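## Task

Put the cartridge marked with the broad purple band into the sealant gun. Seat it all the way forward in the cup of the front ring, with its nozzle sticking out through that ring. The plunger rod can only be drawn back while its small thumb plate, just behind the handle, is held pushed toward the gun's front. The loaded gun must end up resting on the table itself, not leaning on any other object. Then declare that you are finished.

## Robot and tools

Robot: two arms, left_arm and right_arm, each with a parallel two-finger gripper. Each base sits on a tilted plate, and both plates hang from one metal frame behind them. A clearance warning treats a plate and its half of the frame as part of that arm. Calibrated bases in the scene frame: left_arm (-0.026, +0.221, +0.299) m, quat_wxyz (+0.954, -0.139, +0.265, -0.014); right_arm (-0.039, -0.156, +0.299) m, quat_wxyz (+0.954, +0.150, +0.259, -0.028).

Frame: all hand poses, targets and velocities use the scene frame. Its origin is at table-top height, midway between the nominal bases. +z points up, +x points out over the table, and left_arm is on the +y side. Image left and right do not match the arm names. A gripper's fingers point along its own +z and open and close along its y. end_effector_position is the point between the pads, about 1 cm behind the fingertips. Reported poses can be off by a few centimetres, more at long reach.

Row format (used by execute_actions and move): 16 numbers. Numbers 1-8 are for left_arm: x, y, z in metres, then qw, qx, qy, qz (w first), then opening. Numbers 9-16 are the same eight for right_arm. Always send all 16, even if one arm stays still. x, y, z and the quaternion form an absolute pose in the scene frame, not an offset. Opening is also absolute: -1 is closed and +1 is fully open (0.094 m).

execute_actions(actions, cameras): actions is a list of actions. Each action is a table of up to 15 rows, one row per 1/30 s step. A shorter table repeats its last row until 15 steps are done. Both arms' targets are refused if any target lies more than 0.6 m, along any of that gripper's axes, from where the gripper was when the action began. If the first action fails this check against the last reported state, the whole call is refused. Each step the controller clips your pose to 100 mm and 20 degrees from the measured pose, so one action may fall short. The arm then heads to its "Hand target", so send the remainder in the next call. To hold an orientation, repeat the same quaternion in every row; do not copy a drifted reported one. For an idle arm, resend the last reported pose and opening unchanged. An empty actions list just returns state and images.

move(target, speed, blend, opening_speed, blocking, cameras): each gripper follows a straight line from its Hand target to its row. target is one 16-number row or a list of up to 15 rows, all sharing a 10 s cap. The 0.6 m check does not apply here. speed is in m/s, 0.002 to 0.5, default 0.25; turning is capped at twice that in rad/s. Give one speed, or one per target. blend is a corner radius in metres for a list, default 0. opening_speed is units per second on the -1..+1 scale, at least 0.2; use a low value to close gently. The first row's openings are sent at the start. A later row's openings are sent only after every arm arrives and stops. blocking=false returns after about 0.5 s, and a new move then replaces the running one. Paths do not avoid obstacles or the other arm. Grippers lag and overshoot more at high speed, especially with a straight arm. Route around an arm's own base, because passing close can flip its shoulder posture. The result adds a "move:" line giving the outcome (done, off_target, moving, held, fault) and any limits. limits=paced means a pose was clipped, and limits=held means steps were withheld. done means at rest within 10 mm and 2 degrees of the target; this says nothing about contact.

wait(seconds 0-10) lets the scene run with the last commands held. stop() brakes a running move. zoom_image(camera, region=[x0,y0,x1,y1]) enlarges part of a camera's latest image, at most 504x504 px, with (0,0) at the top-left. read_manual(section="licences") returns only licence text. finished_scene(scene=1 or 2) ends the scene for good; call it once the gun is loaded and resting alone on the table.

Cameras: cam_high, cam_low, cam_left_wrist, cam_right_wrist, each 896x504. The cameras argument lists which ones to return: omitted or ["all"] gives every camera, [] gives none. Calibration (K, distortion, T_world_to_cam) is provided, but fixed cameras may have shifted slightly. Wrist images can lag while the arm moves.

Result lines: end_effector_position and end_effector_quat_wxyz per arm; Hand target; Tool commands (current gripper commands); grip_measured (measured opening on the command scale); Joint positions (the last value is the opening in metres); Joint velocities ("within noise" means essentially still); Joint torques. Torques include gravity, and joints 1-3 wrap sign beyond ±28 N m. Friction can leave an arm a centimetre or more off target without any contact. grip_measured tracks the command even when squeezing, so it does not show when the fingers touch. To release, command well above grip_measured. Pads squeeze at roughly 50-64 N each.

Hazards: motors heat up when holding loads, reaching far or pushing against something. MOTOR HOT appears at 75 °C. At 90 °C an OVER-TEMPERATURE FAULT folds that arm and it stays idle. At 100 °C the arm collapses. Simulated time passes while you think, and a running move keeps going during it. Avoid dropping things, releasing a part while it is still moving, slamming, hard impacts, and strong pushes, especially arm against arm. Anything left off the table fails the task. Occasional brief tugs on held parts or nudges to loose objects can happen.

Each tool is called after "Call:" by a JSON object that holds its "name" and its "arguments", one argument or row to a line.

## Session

Call:
{"name": "execute_actions", "arguments": {
  "actions": []
}}

Scene clock: 0.00 s.
left_arm: end_effector_position=(+0.2888, -0.0559, +0.3190) grip_measured=+1.000 end_effector_quat_wxyz=(+0.000, +0.912, +0.408, +0.031) | right_arm: end_effector_position=(+0.6662, -0.2510, +0.3777) grip_measured=+1.000 end_effector_quat_wxyz=(+0.703, -0.103, +0.704, -0.003)
Joint positions: left_arm=[-1.061 2.035 1.639 -1.161 -0.67 1.215 0.094] | right_arm=[-0.06 1.887 1.479 0.875 -0.318 -0.41 0.094]
Joint velocities: within noise
Joint torques (N m): no reading
Motor temperatures (°C): left_arm=[30 30 27 26 26 28 27] | right_arm=[28 28 32 26 28 26 26]
Heat: left arm: 30 °C; right arm: 32 °C.
Hand target: left_arm +0.2866, -0.0579, +0.3219; +0.003, +0.914, +0.405, +0.029 | right_arm +0.6671, -0.2492, +0.3853; +0.707, -0.105, +0.699, -0.001
Tool commands: left_gripper/opening=+1.0 right_gripper/opening=+1.0
camera_calibration:
cam_left_wrist: T_world_to_cam=[[-0.745384, 0.665822, -0.0329266, 0.264502], [0.577226, 0.669333, 0.467764, -0.238977], [0.333486, 0.329658, -0.88324, 0.286633], [0, 0, 0, 1]] pos_world=[0.239511, -0.110647, 0.373659]
cam_right_wrist: T_world_to_cam=[[0.138849, -0.980217, 0.141051, -0.391892], [-0.417311, -0.18708, -0.889299, 0.604907], [0.898094, 0.0646166, -0.435031, -0.330608], [0, 0, 0, 1]] pos_world=[0.603765, -0.24961, 0.449395]

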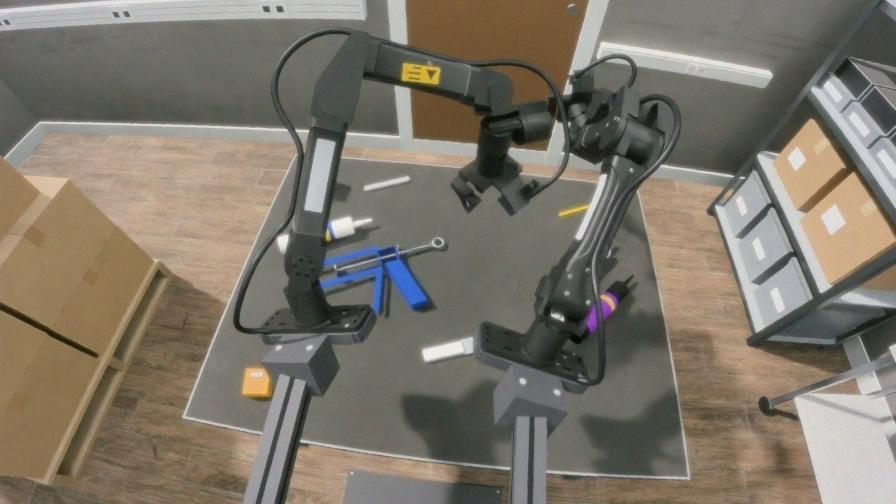

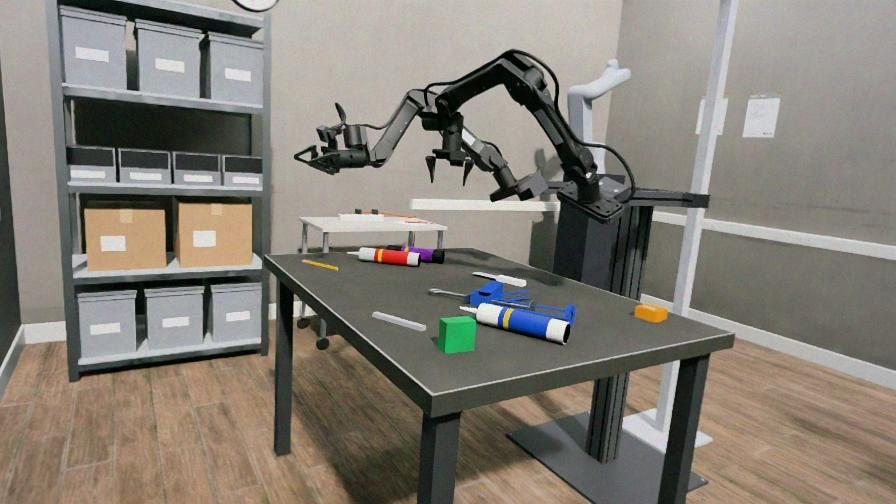

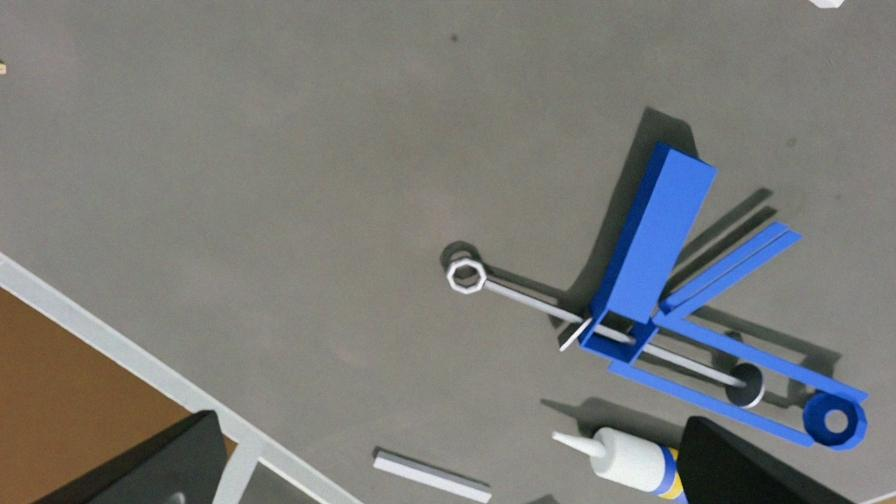

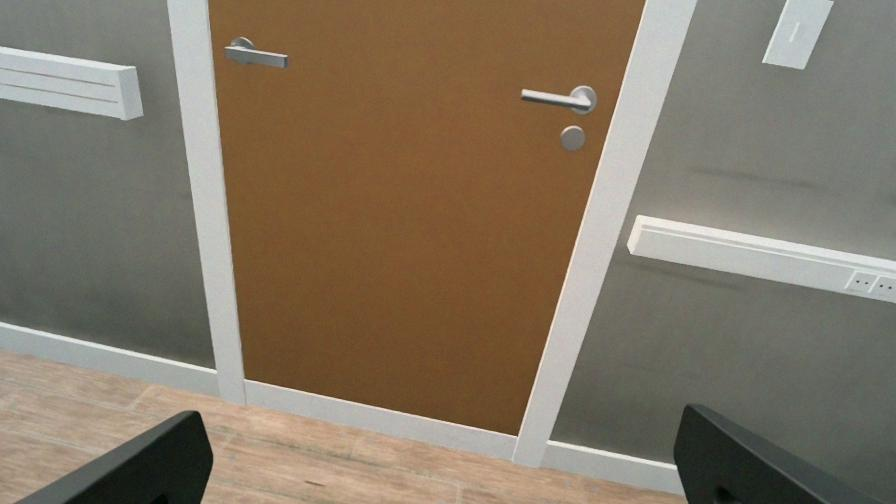

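Call:
{"name": "move", "arguments": {
  "target": [
    [0.31,0.10,0.30,0,0.5321,0.8467,0,0.9,0.50,-0.33,0.36,0.35,0.20,0.90,0,0.9],
    [0.31,0.18,0.28,0,0.5321,0.8467,0,0.9,0.28,-0.46,0.26,0,0.3338,0.9426,0,0.9]
  ],
  "speed": 0.25,
  "blend": 0.03
}}

Scene clock: 47.90 s.
left_arm: end_effector_position=(+0.3096, +0.1798, +0.2778) grip_measured=+0.902 end_effector_quat_wxyz=(-0.011, +0.534, +0.846, +0.003) | right_arm: end_effector_position=(+0.2767, -0.4563, +0.2592) grip_measured=+0.903 end_effector_quat_wxyz=(-0.002, +0.335, +0.942, -0.003)
Joint positions: left_arm=[-0.441 1.348 1.026 -0.882 -0.487 0.741 0.089] | right_arm=[-0.815 1.483 1.38 -0.884 -0.172 -0.136 0.089]
Joint velocities: within noise
Joint torques (N m): left_arm=[-2.17 -8.1 3.85 0.65 0.06 0.08] | right_arm=[-1.69 -8.4 7.72 0.17 -0.1 -0.02]
Motor temperatures (°C): left_arm=[31 33 27 26 26 28 27] | right_arm=[28 37 33 31 28 26 26]
Heat: left arm: 33 °C; right arm: 37 °C.
Hand target: left_arm +0.3101, +0.1800, +0.2801; +0.000, +0.532, +0.847, +0.000 | right_arm +0.2800, -0.4599, +0.2600; +0.000, +0.334, +0.943, +0.000
Off the commanded pose: left_arm 0.002 m, 1 deg | right_arm 0.005 m, 0 deg.
move: done
camera_calibration:
cam_left_wrist: T_world_to_cam=[[-0.902296, -0.431117, -0.000348107, 0.358475], [-0.388069, 0.811847, 0.436242, -0.107575], [-0.187789, 0.393754, -0.89983, 0.32003], [0, 0, 0, 1]] pos_world=[0.341803, 0.115866, 0.335026]
cam_right_wrist: T_world_to_cam=[[-0.636804, -0.770958, 0.0102539, -0.178364], [-0.693532, 0.57856, 0.429281, 0.382613], [-0.33689, 0.266256, -0.903113, 0.536008], [0, 0, 0, 1]] pos_world=[0.332347, -0.501592, 0.321657]

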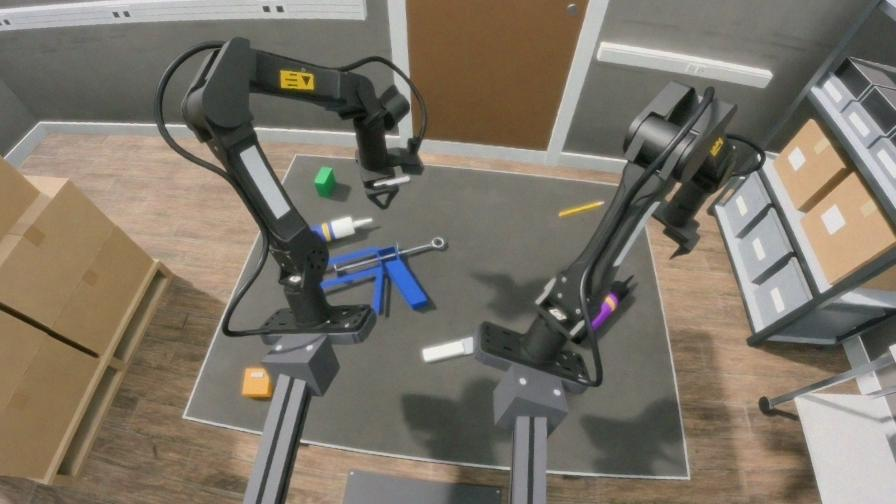

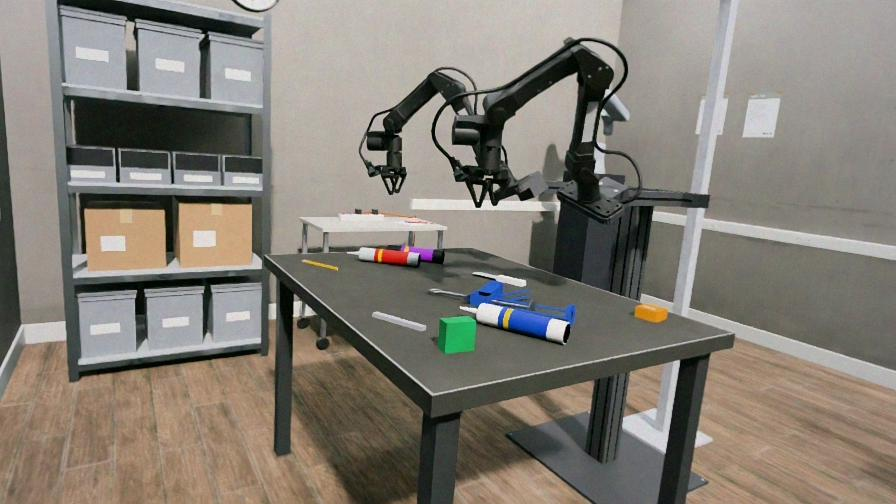

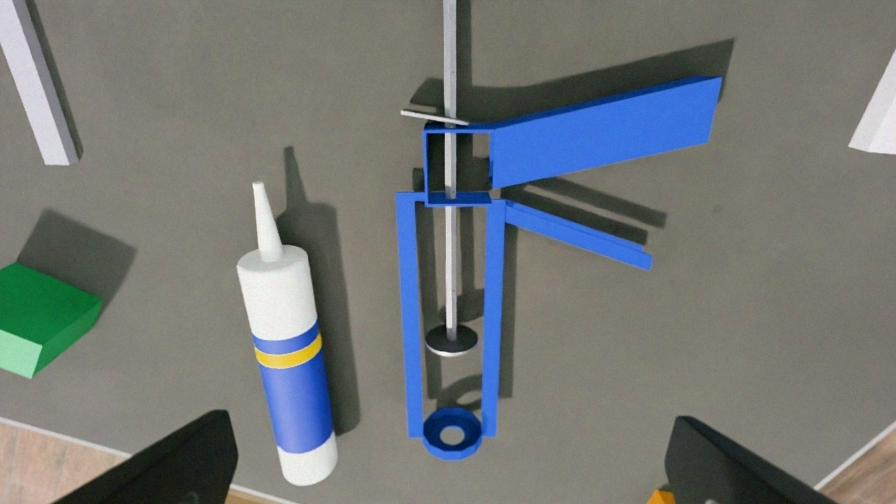

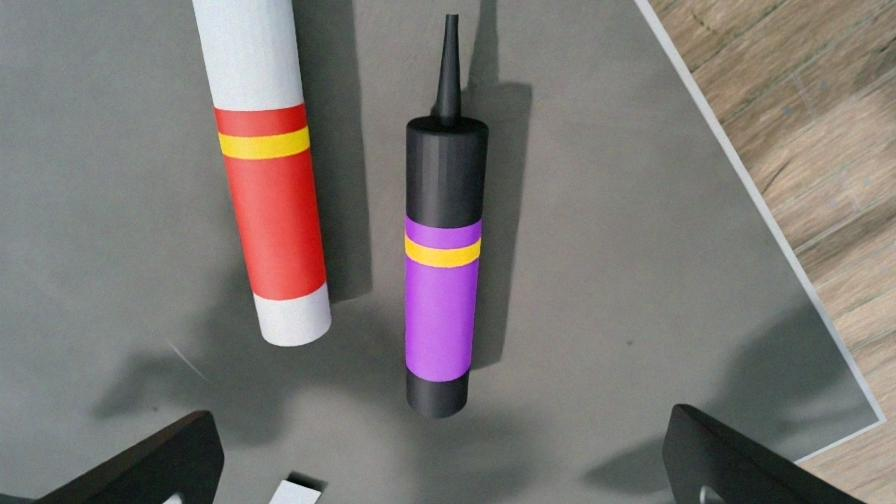

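Call:
{"name": "move", "arguments": {
  "target": [0.317,0.194,0.14,0,-0.2588,0.9659,0,0.75,0.28,-0.46,0.26,0,0.3338,0.9426,0,0.9],
  "speed": 0.25
}}

Scene clock: 121.47 s.
left_arm: end_effector_position=(+0.3238, +0.1954, +0.1479) grip_measured=+0.752 end_effector_quat_wxyz=(+0.009, -0.256, +0.967, -0.002) | right_arm: end_effector_position=(+0.2766, -0.4561, +0.2593) grip_measured=+0.903 end_effector_quat_wxyz=(-0.002, +0.335, +0.942, -0.003)
Joint positions: left_arm=[-0.169 1.641 0.866 -0.276 -0.362 -0.617 0.082] | right_arm=[-0.815 1.483 1.38 -0.886 -0.173 -0.137 0.089]
Joint velocities: within noise
Joint torques (N m): left_arm=[-2.54 -5.9 2.33 0.73 0.02 -0.14] | right_arm=[-1.65 -8.34 7.64 0.15 -0.1 -0.05]
Motor temperatures (°C): left_arm=[30 33 28 26 26 28 27] | right_arm=[28 33 35 28 28 26 26]
Heat: left arm: 33 °C; right arm: 35 °C.
Hand target: left_arm +0.3168, +0.1941, +0.1403; +0.000, -0.259, +0.966, +0.000 | right_arm +0.2800, -0.4599, +0.2601; +0.000, +0.334, +0.943, +0.000
Off the commanded pose: left_arm 0.010 m, 1 deg | right_arm 0.005 m, 0 deg.
move: done
camera_calibration:
cam_left_wrist: T_world_to_cam=[[0.495532, -0.868587, 0.00198717, 0.0104722], [-0.79543, -0.452874, 0.402737, 0.325981], [-0.348912, -0.20115, -0.915314, 0.370321], [0, 0, 0, 1]] pos_world=[0.383315, 0.231214, 0.207655]
cam_right_wrist: T_world_to_cam=[[-0.636369, -0.771324, 0.0097298, -0.178403], [-0.693642, 0.577706, 0.430252, 0.38176], [-0.337484, 0.26705, -0.902656, 0.536397], [0, 0, 0, 1]] pos_world=[0.3323, -0.501396, 0.321665]

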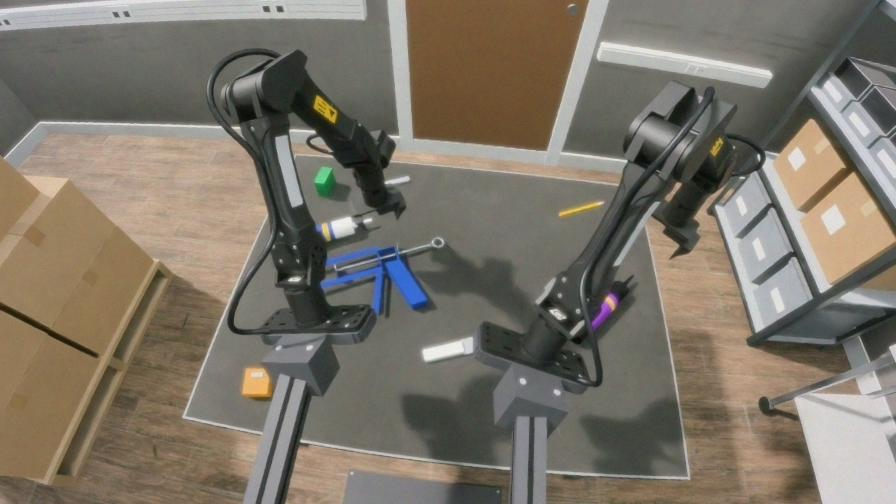

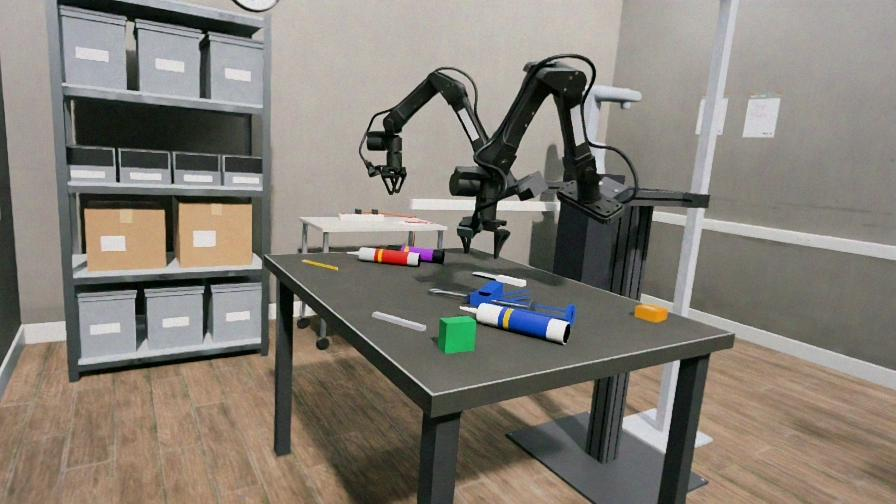

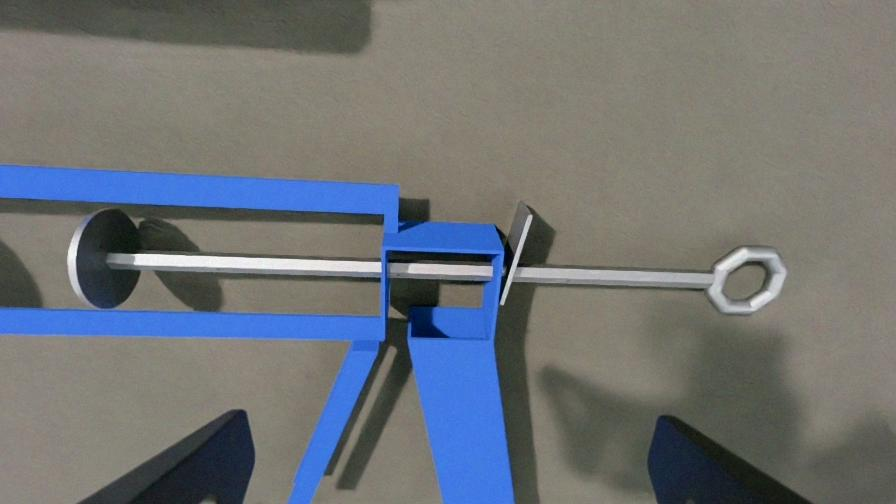

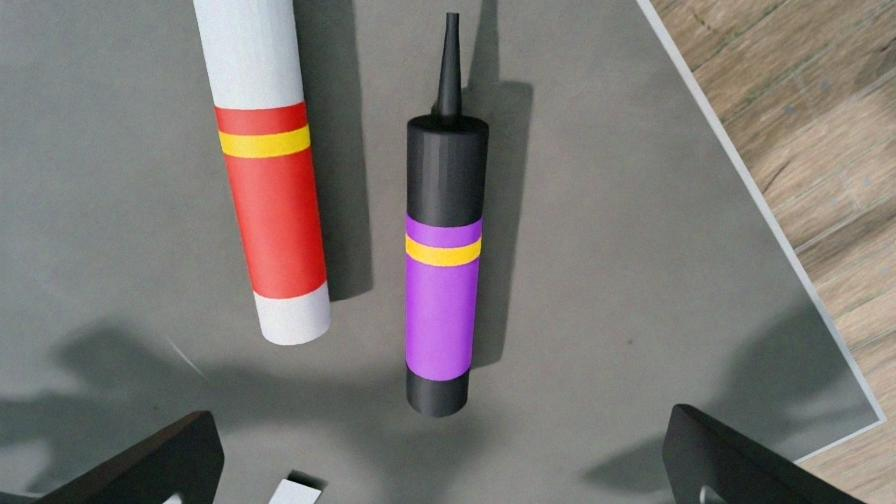

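Call:
{"name": "move", "arguments": {
  "target": [
    [0.3125,0.1920,0.07,0,-0.2385,0.9711,0,0.75,0.28,-0.46,0.26,0,0.3338,0.9426,0,0.9]
  ],
  "speed": 0.15,
  "cameras": ["cam_left_wrist"]
}}

Scene clock: 148.60 s.
left_arm: end_effector_position=(+0.3119, +0.1932, +0.0759) grip_measured=+0.752 end_effector_quat_wxyz=(+0.000, -0.242, +0.970, +0.001) | right_arm: end_effector_position=(+0.2766, -0.4561, +0.2593) grip_measured=+0.903 end_effector_quat_wxyz=(-0.002, +0.335, +0.942, -0.003)
Joint positions: left_arm=[-0.1 1.898 0.865 -0.016 -0.328 -0.53 0.082] | right_arm=[-0.815 1.483 1.38 -0.886 -0.173 -0.137 0.089]
Joint velocities: within noise
Joint torques (N m): left_arm=[-2.69 -6.52 2.36 0.72 -0.02 0.09] | right_arm=[-1.65 -8.36 7.64 0.17 -0.09 -0.07]
Motor temperatures (°C): left_arm=[30 32 27 27 26 28 27] | right_arm=[28 33 35 28 28 26 26]
Heat: left arm: 32 °C; right arm: 35 °C.
Hand target: left_arm +0.3123, +0.1921, +0.0702; +0.000, -0.239, +0.971, +0.000 | right_arm +0.2800, -0.4600, +0.2601; +0.000, +0.334, +0.943, +0.000
Off the commanded pose: left_arm 0.006 m, 0 deg | right_arm 0.005 m, 0 deg.
move: done
camera_calibration:
cam_left_wrist: T_world_to_cam=[[0.469921, -0.88266, -0.00919077, 0.0261711], [-0.800851, -0.430699, 0.416097, 0.340938], [-0.371231, -0.188172, -0.909274, 0.303825], [0, 0, 0, 1]] pos_world=[0.373531, 0.227113, 0.134638]
Images, in order (width x height): cam_left_wrist 896x504.

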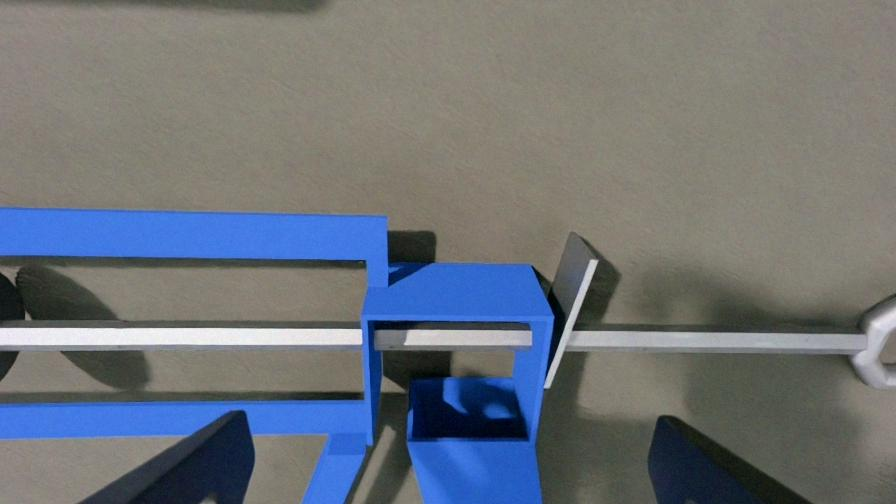

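Call:
{"name": "move", "arguments": {
  "target": [
    [0.3200,0.1920,0.055,0,-0.2385,0.9711,0,0.75,0.28,-0.46,0.26,0,0.3338,0.9426,0,0.9],
    [0.3195,0.1920,0.032,0,-0.2385,0.9711,0,0.75,0.28,-0.46,0.26,0,0.3338,0.9426,0,0.9]
  ],
  "speed": 0.08,
  "cameras": ["cam_left_wrist"]
}}

Scene clock: 164.63 s.
left_arm: end_effector_position=(+0.3210, +0.1933, +0.0389) grip_measured=+0.752 end_effector_quat_wxyz=(+0.002, -0.242, +0.970, +0.001) | right_arm: end_effector_position=(+0.2766, -0.4561, +0.2593) grip_measured=+0.903 end_effector_quat_wxyz=(-0.002, +0.335, +0.942, -0.003)
Joint positions: left_arm=[-0.064 2.047 0.949 0.062 -0.31 -0.497 0.082] | right_arm=[-0.815 1.483 1.38 -0.886 -0.173 -0.137 0.089]
Joint velocities: within noise
Joint torques (N m): left_arm=[-2.76 -6.87 1.92 0.74 0.02 0.06] | right_arm=[-1.68 -8.42 7.54 0.19 -0.12 -0.06]
Motor temperatures (°C): left_arm=[30 32 27 27 26 28 27] | right_arm=[28 33 35 28 28 26 26]
Heat: left arm: 32 °C; right arm: 35 °C.
Hand target: left_arm +0.3194, +0.1921, +0.0322; +0.000, -0.239, +0.971, +0.000 | right_arm +0.2800, -0.4600, +0.2601; +0.000, +0.334, +0.943, +0.000
Off the commanded pose: left_arm 0.007 m, 0 deg | right_arm 0.005 m, 0 deg.
move: done
camera_calibration:
cam_left_wrist: T_world_to_cam=[[0.47074, -0.882238, -0.00769355, 0.0212184], [-0.80184, -0.431447, 0.413408, 0.364233], [-0.368043, -0.188439, -0.910514, 0.272693], [0, 0, 0, 1]] pos_world=[0.382431, 0.227253, 0.0978775]
Images, in order (width x height): cam_left_wrist 896x504.

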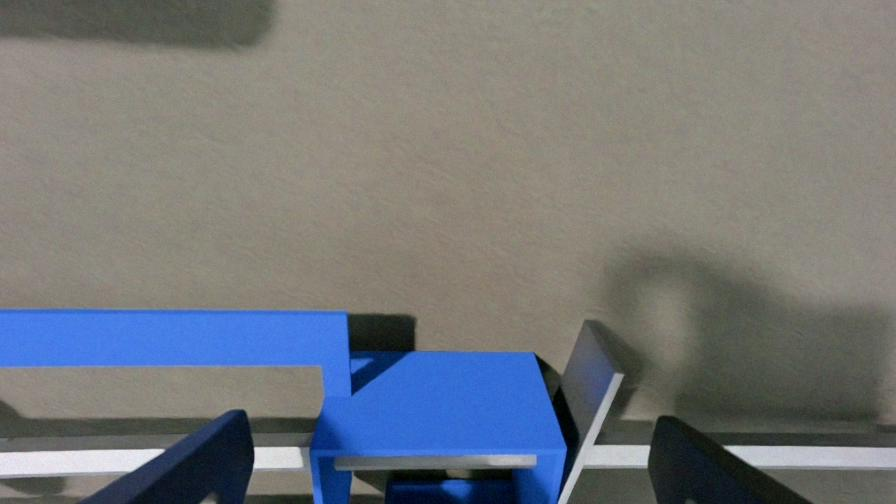

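Call:
{"name": "move", "arguments": {
  "target": [
    [0.3205,0.1900,0.0205,0,-0.2385,0.9711,0,0.75,0.28,-0.46,0.26,0,0.3338,0.9426,0,0.9]
  ],
  "speed": 0.05,
  "cameras": ["cam_left_wrist","cam_low"]
}}

Call:
{"name": "zoom_image", "arguments": {
  "camera": "cam_low",
  "region": [420, 240, 600, 350]
}}

Scene clock: 189.37 s.
left_arm: end_effector_position=(+0.3229, +0.1910, +0.0282) grip_measured=+0.752 end_effector_quat_wxyz=(+0.003, -0.242, +0.970, +0.000) | right_arm: end_effector_position=(+0.2766, -0.4561, +0.2593) grip_measured=+0.903 end_effector_quat_wxyz=(-0.002, +0.335, +0.942, -0.003)
Joint positions: left_arm=[-0.06 2.091 0.975 0.084 -0.308 -0.493 0.082] | right_arm=[-0.815 1.483 1.38 -0.886 -0.173 -0.137 0.089]
Joint velocities: within noise
Joint torques (N m): left_arm=[-2.74 -6.72 1.7 0.73 0 0.07] | right_arm=[-1.58 -8.38 7.57 0.18 -0.1 -0.06]
Motor temperatures (°C): left_arm=[30 32 27 27 26 28 27] | right_arm=[28 33 35 28 28 26 26]
Heat: left arm: 32 °C; right arm: 35 °C.
Hand target: left_arm +0.3202, +0.1901, +0.0207; +0.000, -0.239, +0.971, +0.000 | right_arm +0.2800, -0.4600, +0.2601; +0.000, +0.334, +0.943, +0.000
Off the commanded pose: left_arm 0.008 m, 0 deg | right_arm 0.005 m, 0 deg.
move: done
camera_calibration:
cam_left_wrist: T_world_to_cam=[[0.470344, -0.882463, -0.00593515, 0.0183104], [-0.802867, -0.430692, 0.412199, 0.3694], [-0.366307, -0.18911, -0.911075, 0.262827], [0, 0, 0, 1]] pos_world=[0.384242, 0.224959, 0.0872971]
Images, in order (width x height): cam_low 896x504, cam_left_wrist 896x504.

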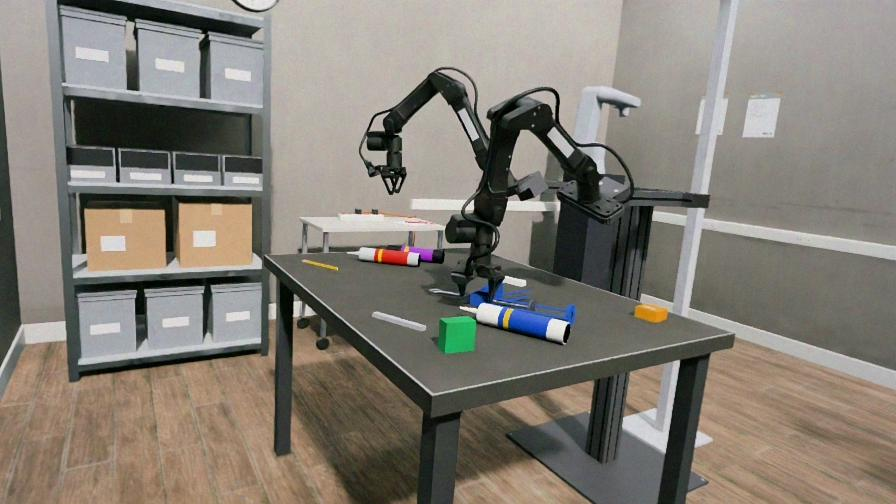

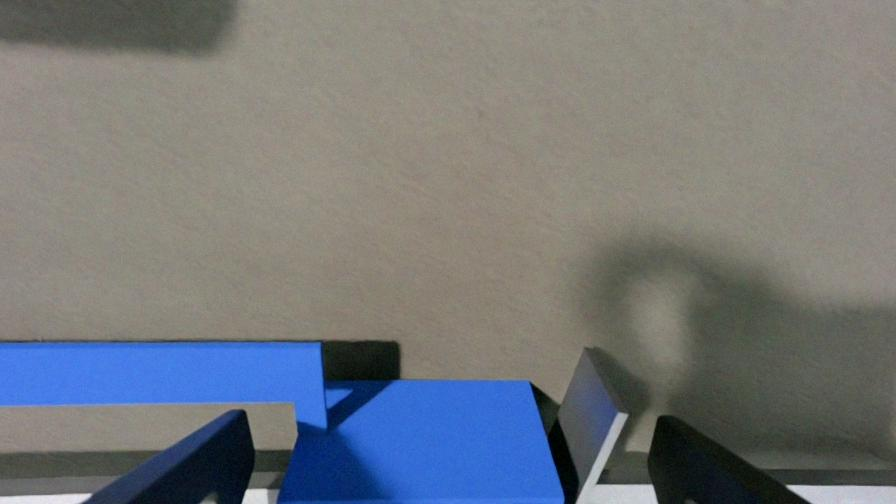

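Scaled by 2.800.

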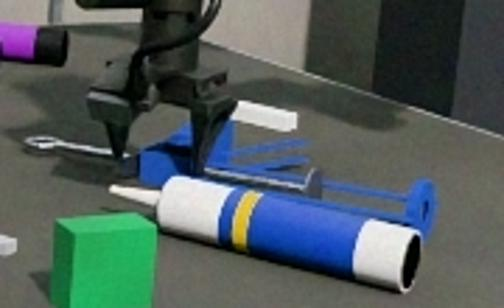

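Call:
{"name": "move", "arguments": {
  "target": [
    [0.3205,0.1900,0.0205,0,-0.2385,0.9711,0,0.0,0.38,-0.25,0.25,0,0.5225,0.8526,0,0.6],
    [0.3205,0.1900,0.0205,0,-0.2385,0.9711,0,0.0,0.377,0.035,0.15,0,0.5225,0.8526,0,0.6]
  ],
  "speed": 0.25,
  "opening_speed": 0.5,
  "blend": 0.05
}}

Scene clock: 211.43 s.
left_arm: end_effector_position=(+0.3232, +0.1915, +0.0281) grip_measured=+0.144 end_effector_quat_wxyz=(+0.003, -0.240, +0.971, +0.000) | right_arm: end_effector_position=(+0.3766, +0.0314, +0.1493) grip_measured=+0.603 end_effector_quat_wxyz=(-0.005, +0.526, +0.851, +0.005)
Joint positions: left_arm=[-0.059 2.091 0.975 0.085 -0.308 -0.489 0.054] | right_arm=[0.595 2.173 1.527 -0.611 0.518 1.558 0.075]
Joint velocities: within noise
Joint torques (N m): left_arm=[-3.07 -6.78 1.83 0.73 0.02 0.03] | right_arm=[6.83 -9.06 5.56 0.07 0.17 0.11]
Motor temperatures (°C): left_arm=[30 32 27 27 26 28 27] | right_arm=[28 33 35 28 28 26 26]
Heat: left arm: 32 °C; right arm: 35 °C.
Hand target: left_arm +0.3202, +0.1900, +0.0208; +0.000, -0.238, +0.971, +0.000 | right_arm +0.3769, +0.0350, +0.1500; +0.000, +0.522, +0.853, +0.000
Off the commanded pose: left_arm 0.008 m, 0 deg | right_arm 0.004 m, 1 deg.
move: done; blend cut to 0 m at target 1
camera_calibration:
cam_left_wrist: T_world_to_cam=[[0.467777, -0.883825, -0.00609482, 0.0197269], [-0.804444, -0.4286, 0.411306, 0.369971], [-0.366135, -0.187497, -0.911477, 0.262539], [0, 0, 0, 1]] pos_world=[0.384517, 0.22523, 0.0872474]
cam_right_wrist: T_world_to_cam=[[-0.897867, -0.440265, -0.000734769, 0.351984], [-0.395571, 0.805985, 0.440355, 0.0959457], [-0.193281, 0.395671, -0.897824, 0.28158], [0, 0, 0, 1]] pos_world=[0.408412, -0.0337772, 0.210818]

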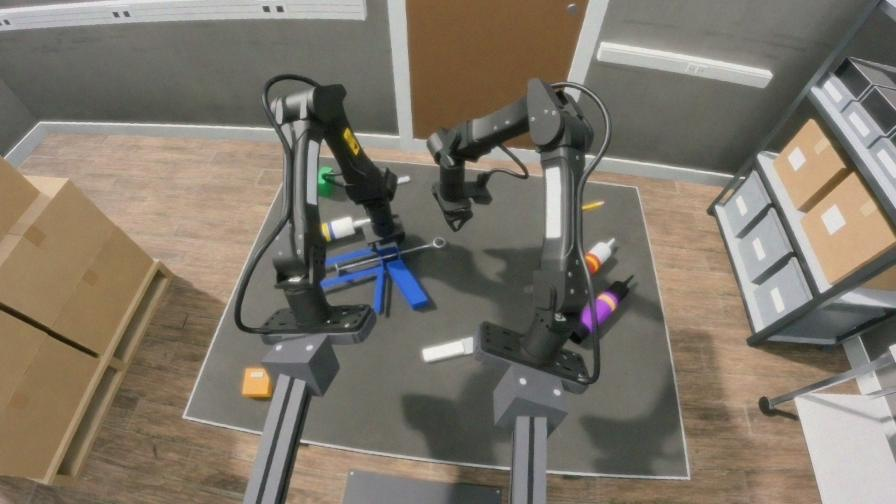

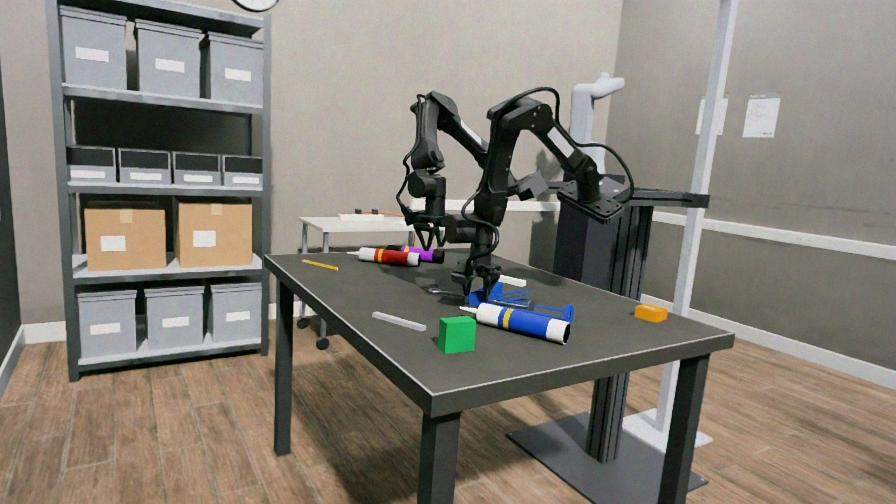

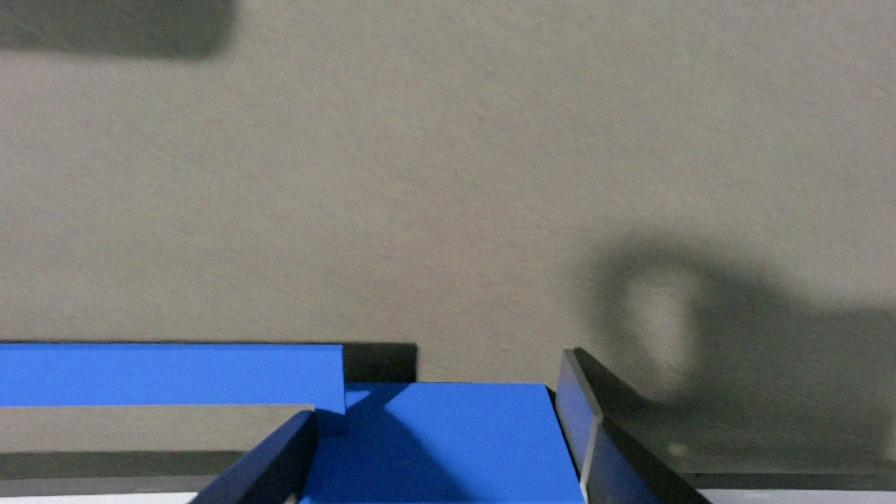

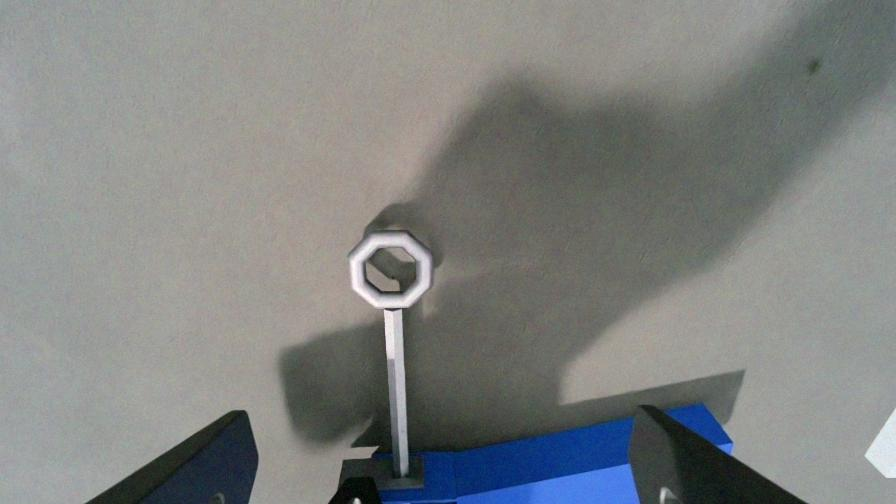

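Call:
{"name": "move", "arguments": {
  "target": [
    [0.3205,0.1900,0.0205,0,-0.2385,0.9711,0,0.0,0.387,0.071,0.07,0,0.5225,0.8526,0,0.3],
    [0.3205,0.1900,0.0205,0,-0.2385,0.9711,0,0.0,0.387,0.071,0.035,0,0.5225,0.8526,0,0.3]
  ],
  "speed": [0.15,0.06],
  "cameras": ["cam_right_wrist"]
}}

Scene clock: 229.83 s.
left_arm: end_effector_position=(+0.3232, +0.1915, +0.0281) grip_measured=+0.144 end_effector_quat_wxyz=(+0.003, -0.240, +0.971, +0.000) | right_arm: end_effector_position=(+0.3867, +0.0677, +0.0404) grip_measured=+0.303 end_effector_quat_wxyz=(+0.000, +0.524, +0.852, -0.002)
Joint positions: left_arm=[-0.059 2.091 0.975 0.085 -0.308 -0.489 0.054] | right_arm=[0.537 2.554 1.794 -0.472 0.515 1.492 0.061]
Joint velocities: within noise
Joint torques (N m): left_arm=[-2.93 -6.74 1.81 0.74 0.03 0.02] | right_arm=[6.53 -9.52 4.89 0.3 -0.07 -0.07]
Motor temperatures (°C): left_arm=[30 32 27 27 26 28 28] | right_arm=[30 34 34 28 28 26 26]
Heat: left arm: 32 °C; right arm: 34 °C.
Hand target: left_arm +0.3202, +0.1900, +0.0208; +0.000, -0.238, +0.971, +0.000 | right_arm +0.3869, +0.0710, +0.0352; +0.000, +0.522, +0.853, +0.000
Off the commanded pose: left_arm 0.008 m, 0 deg | right_arm 0.006 m, 0 deg.
move: done
camera_calibration:
cam_right_wrist: T_world_to_cam=[[-0.895822, -0.444376, 0.00577937, 0.376102], [-0.39984, 0.811581, 0.425986, 0.12043], [-0.193989, 0.379297, -0.904711, 0.173104], [0, 0, 0, 1]] pos_world=[0.418653, 0.00373391, 0.103134]
Images, in order (width x height): cam_right_wrist 896x504.

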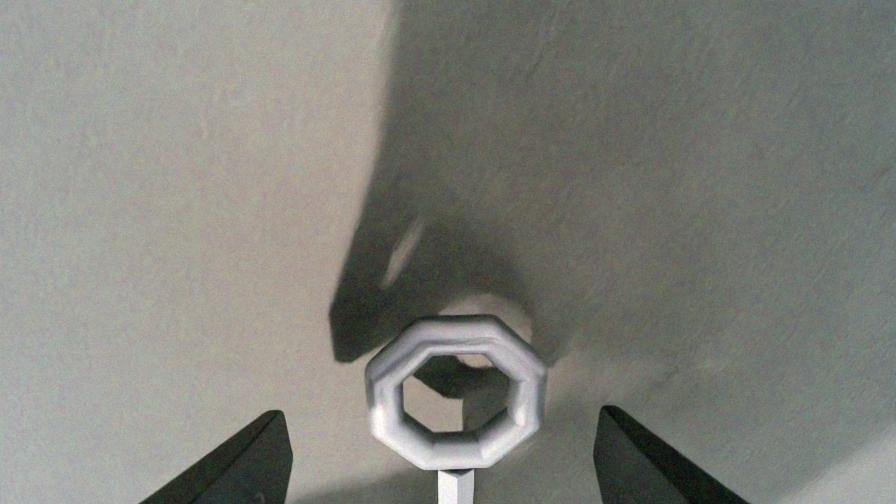

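Call:
{"name": "move", "arguments": {
  "target": [
    [0.3205,0.1900,0.0205,0,-0.2385,0.9711,0,0.0,0.3845,0.070,0.0165,0,0.5225,0.8526,0,0.2],
    [0.3205,0.1900,0.0205,0,-0.2385,0.9711,0,-0.3,0.3845,0.070,0.0165,0,0.5225,0.8526,0,-0.9]
  ],
  "speed": [0.06,0.06],
  "opening_speed": 0.6,
  "cameras": ["cam_right_wrist","cam_left_wrist"]
}}

Scene clock: 239.27 s.
left_arm: end_effector_position=(+0.3245, +0.1915, +0.0281) grip_measured=+0.143 end_effector_quat_wxyz=(+0.006, -0.241, +0.970, +0.000) | right_arm: end_effector_position=(+0.3862, +0.0675, +0.0244) grip_measured=-0.262 end_effector_quat_wxyz=(+0.002, +0.524, +0.852, +0.000)
Joint positions: left_arm=[-0.059 2.091 0.975 0.091 -0.308 -0.489 0.054] | right_arm=[0.52 2.593 1.809 -0.433 0.509 1.472 0.035]
Joint velocities: within noise
Joint torques (N m): left_arm=[-2.95 -6.78 1.89 0.66 0 0.02] | right_arm=[6.37 -9.11 4.71 0.32 -0.04 -0.07]
Motor temperatures (°C): left_arm=[30 32 27 27 26 28 28] | right_arm=[30 34 34 28 28 26 26]
Heat: left arm: 32 °C; right arm: 34 °C.
Hand target: left_arm +0.3203, +0.1900, +0.0208; +0.000, -0.239, +0.971, +0.000 | right_arm +0.3844, +0.0699, +0.0168; +0.000, +0.523, +0.853, +0.000
Off the commanded pose: left_arm 0.009 m, 1 deg | right_arm 0.008 m, 0 deg.
move: done
camera_calibration:
cam_left_wrist: T_world_to_cam=[[0.469662, -0.882839, -0.00351044, 0.0182079], [-0.805773, -0.430281, 0.406925, 0.371947], [-0.36076, -0.188289, -0.913455, 0.261514], [0, 0, 0, 1]] pos_world=[0.385497, 0.225357, 0.0875909]
cam_right_wrist: T_world_to_cam=[[-0.895979, -0.444095, 0.000643137, 0.375896], [-0.401443, 0.810545, 0.426451, 0.127874], [-0.189906, 0.381833, -0.90451, 0.156846], [0, 0, 0, 1]] pos_world=[0.417916, 0.00339714, 0.0870945]
Images, in order (width x height): cam_left_wrist 896x504, cam_right_wrist 896x504.

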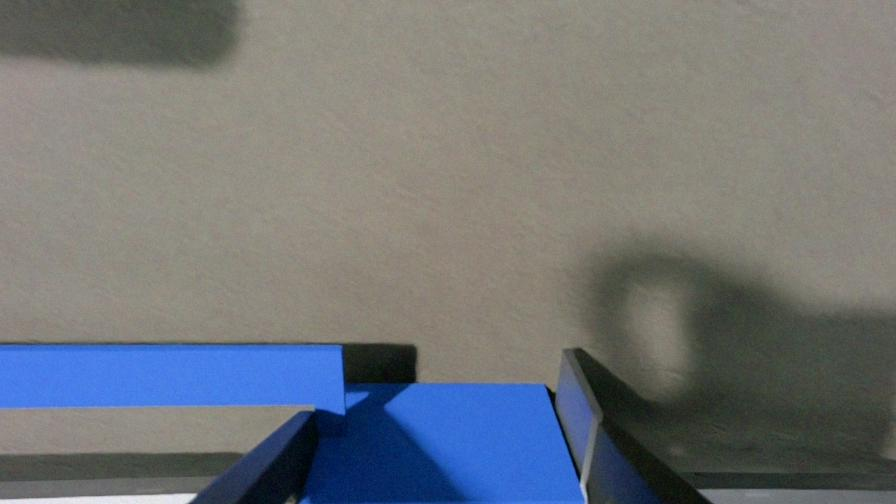

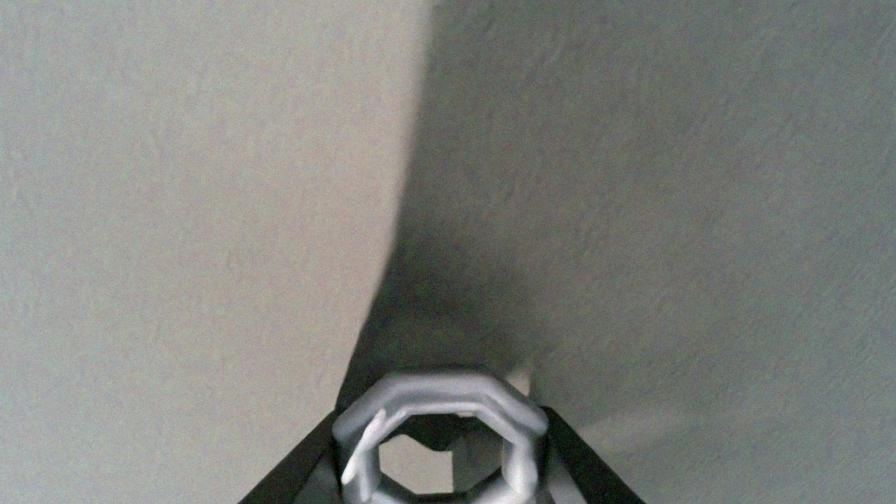

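Call:
{"name": "move", "arguments": {
  "target": [
    [0.3205,0.1900,0.0205,0,-0.2385,0.9711,0,-0.3,0.4125,0.0165,0.018,0,0.5225,0.8526,0,-0.9]
  ],
  "speed": [0.06],
  "cameras": ["cam_right_wrist","cam_left_wrist","cam_high"]
}}

Scene clock: 246.60 s.
left_arm: end_effector_position=(+0.3261, +0.1908, +0.0282) grip_measured=+0.142 end_effector_quat_wxyz=(+0.007, -0.245, +0.969, -0.003) | right_arm: end_effector_position=(+0.3928, +0.0575, +0.0238) grip_measured=-0.262 end_effector_quat_wxyz=(-0.048, +0.513, +0.857, +0.032)
Joint positions: left_arm=[-0.059 2.091 0.977 0.092 -0.304 -0.495 0.054] | right_arm=[0.46 2.56 1.809 -0.456 0.371 1.392 0.035]
Joint velocities: within noise
Joint torques (N m): left_arm=[-2.92 -6.83 1.51 0.68 -0.02 0.09] | right_arm=[2.69 -12.86 2.54 0.38 0.92 -0.33]
Motor temperatures (°C): left_arm=[30 32 27 27 26 28 28] | right_arm=[30 34 34 27 28 26 27]
Heat: left arm: 32 °C; right arm: 34 °C.
Hand target: left_arm +0.3203, +0.1900, +0.0208; +0.000, -0.238, +0.971, +0.000 | right_arm +0.4110, +0.0170, +0.0191; -0.003, +0.523, +0.852, -0.002
Off the commanded pose: left_arm 0.010 m, 1 deg | right_arm 0.046 m, 7 deg.
move: off_target (right_arm)
camera_calibration:
cam_left_wrist: T_world_to_cam=[[0.476011, -0.879438, 0.00165594, 0.0140255], [-0.804136, -0.434489, 0.40569, 0.373198], [-0.35606, -0.194445, -0.914009, 0.261725], [0, 0, 0, 1]] pos_world=[0.386615, 0.225376, 0.0877929]
cam_right_wrist: T_world_to_cam=[[-0.884698, -0.466163, -0.0013881, 0.374244], [-0.396121, 0.750195, 0.52943, 0.137777], [-0.245759, 0.468935, -0.848353, 0.176941], [0, 0, 0, 1]] pos_world=[0.429154, -0.0118748, 0.077685]
Images, in order (width x height): cam_high 896x504, cam_left_wrist 896x504, cam_right_wrist 896x504.

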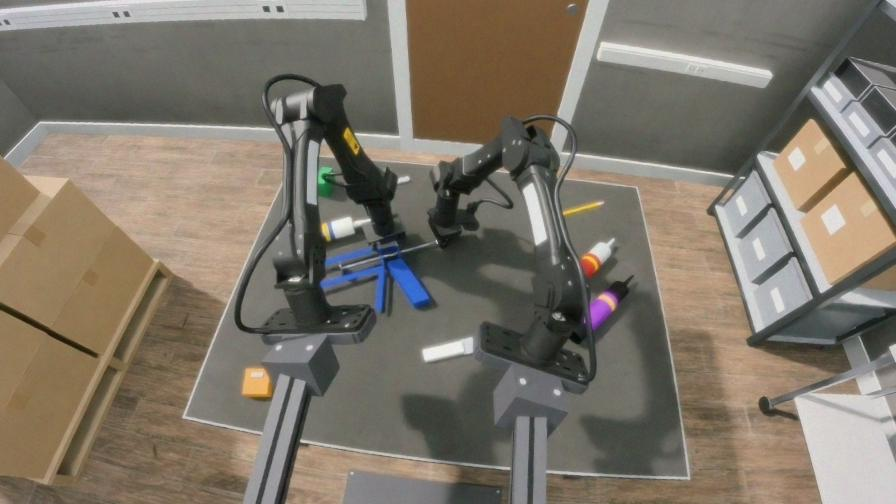

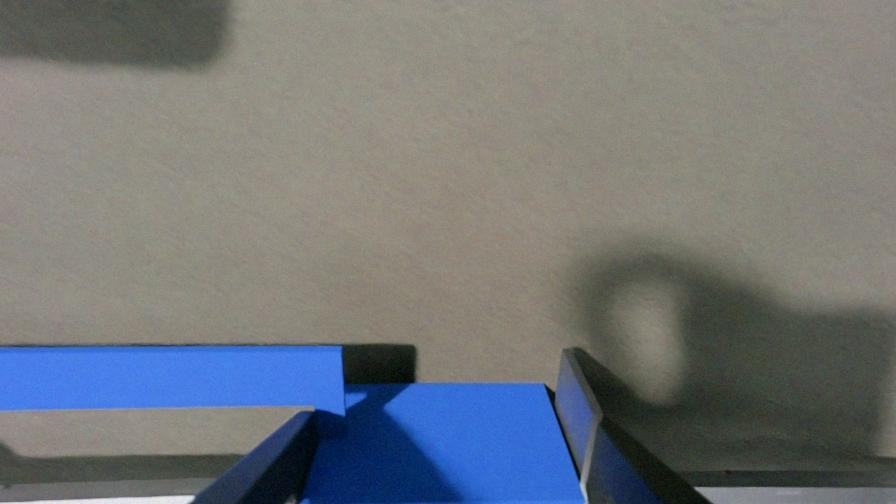

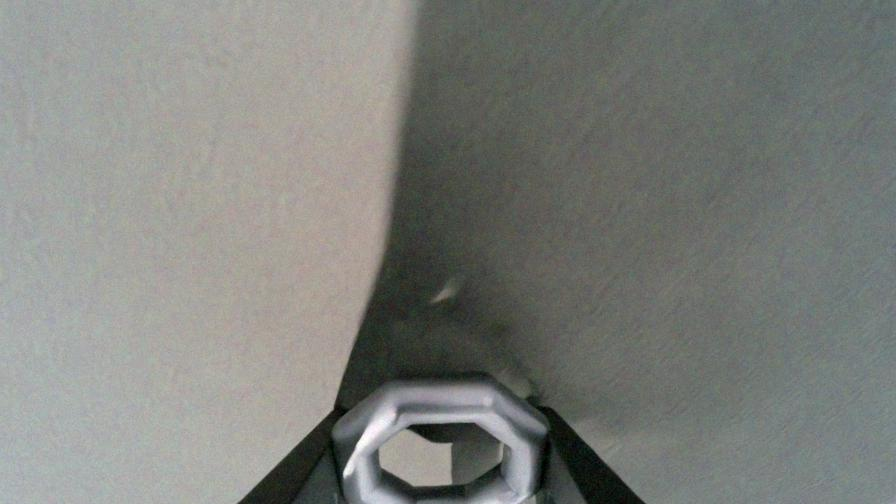

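Call:
{"name": "move", "arguments": {
  "target": [
    [0.3205,0.1900,0.0205,0,-0.2385,0.9711,0,-0.3,0.429,-0.015,0.020,0,0.5225,0.8526,0,-0.9]
  ],
  "speed": [0.06],
  "cameras": ["cam_left_wrist","cam_high"]
}}

Scene clock: 252.73 s.
left_arm: end_effector_position=(+0.3268, +0.1898, +0.0285) grip_measured=+0.142 end_effector_quat_wxyz=(+0.008, -0.245, +0.969, -0.004) | right_arm: end_effector_position=(+0.4053, +0.0342, +0.0238) grip_measured=-0.262 end_effector_quat_wxyz=(-0.059, +0.510, +0.857, +0.041)
Joint positions: left_arm=[-0.061 2.091 0.979 0.092 -0.304 -0.497 0.054] | right_arm=[0.403 2.528 1.809 -0.471 0.323 1.331 0.035]
Joint velocities: within noise
Joint torques (N m): left_arm=[-2.74 -6.83 1.57 0.71 -0.06 0.13] | right_arm=[2.06 -13.53 3.22 0.34 1.16 -0.34]
Motor temperatures (°C): left_arm=[30 32 27 27 26 28 28] | right_arm=[29 36 34 27 28 26 27]
Heat: left arm: 32 °C; right arm: 36 °C.
Hand target: left_arm +0.3204, +0.1900, +0.0208; +0.000, -0.238, +0.971, +0.000 | right_arm +0.4270, -0.0141, +0.0216; -0.004, +0.523, +0.852, -0.002
Off the commanded pose: left_arm 0.010 m, 1 deg | right_arm 0.055 m, 8 deg.
move: off_target (right_arm)
camera_calibration:
cam_left_wrist: T_world_to_cam=[[0.475993, -0.87944, 0.00384138, 0.0127457], [-0.804821, -0.433837, 0.405029, 0.373281], [-0.354532, -0.195883, -0.914296, 0.261808], [0, 0, 0, 1]] pos_world=[0.387177, 0.224436, 0.0881316]
Images, in order (width x height): cam_high 896x504, cam_left_wrist 896x504.

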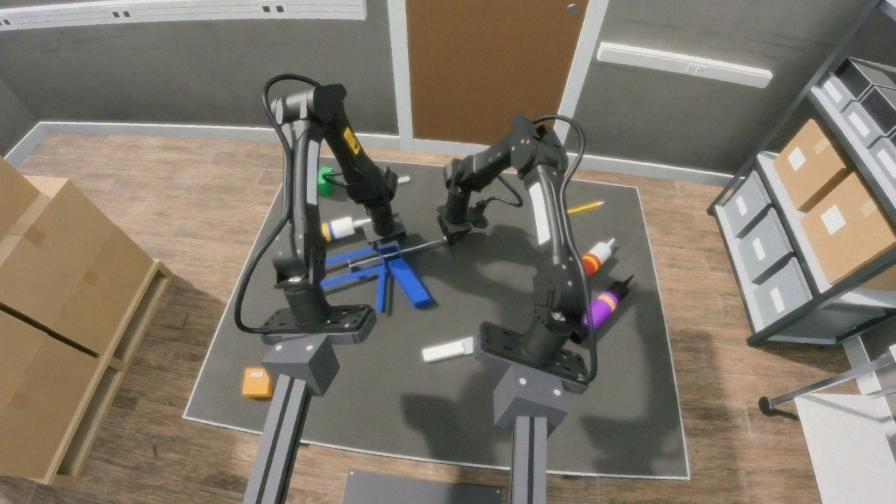

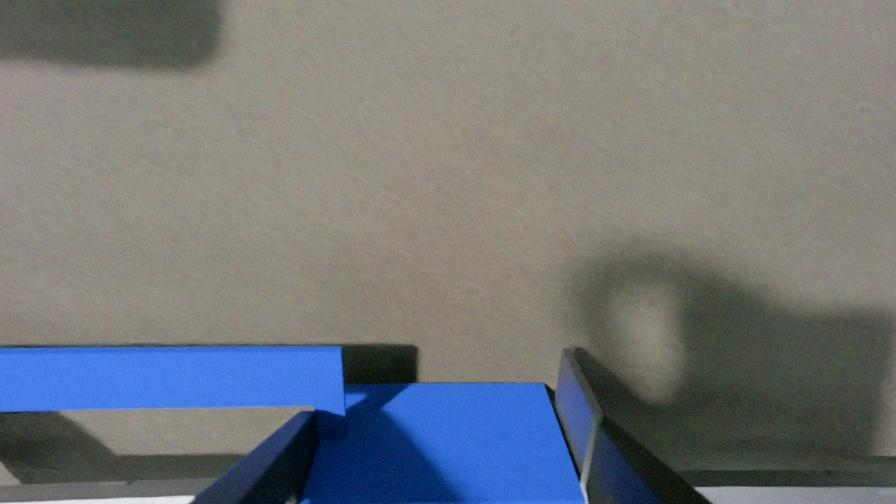

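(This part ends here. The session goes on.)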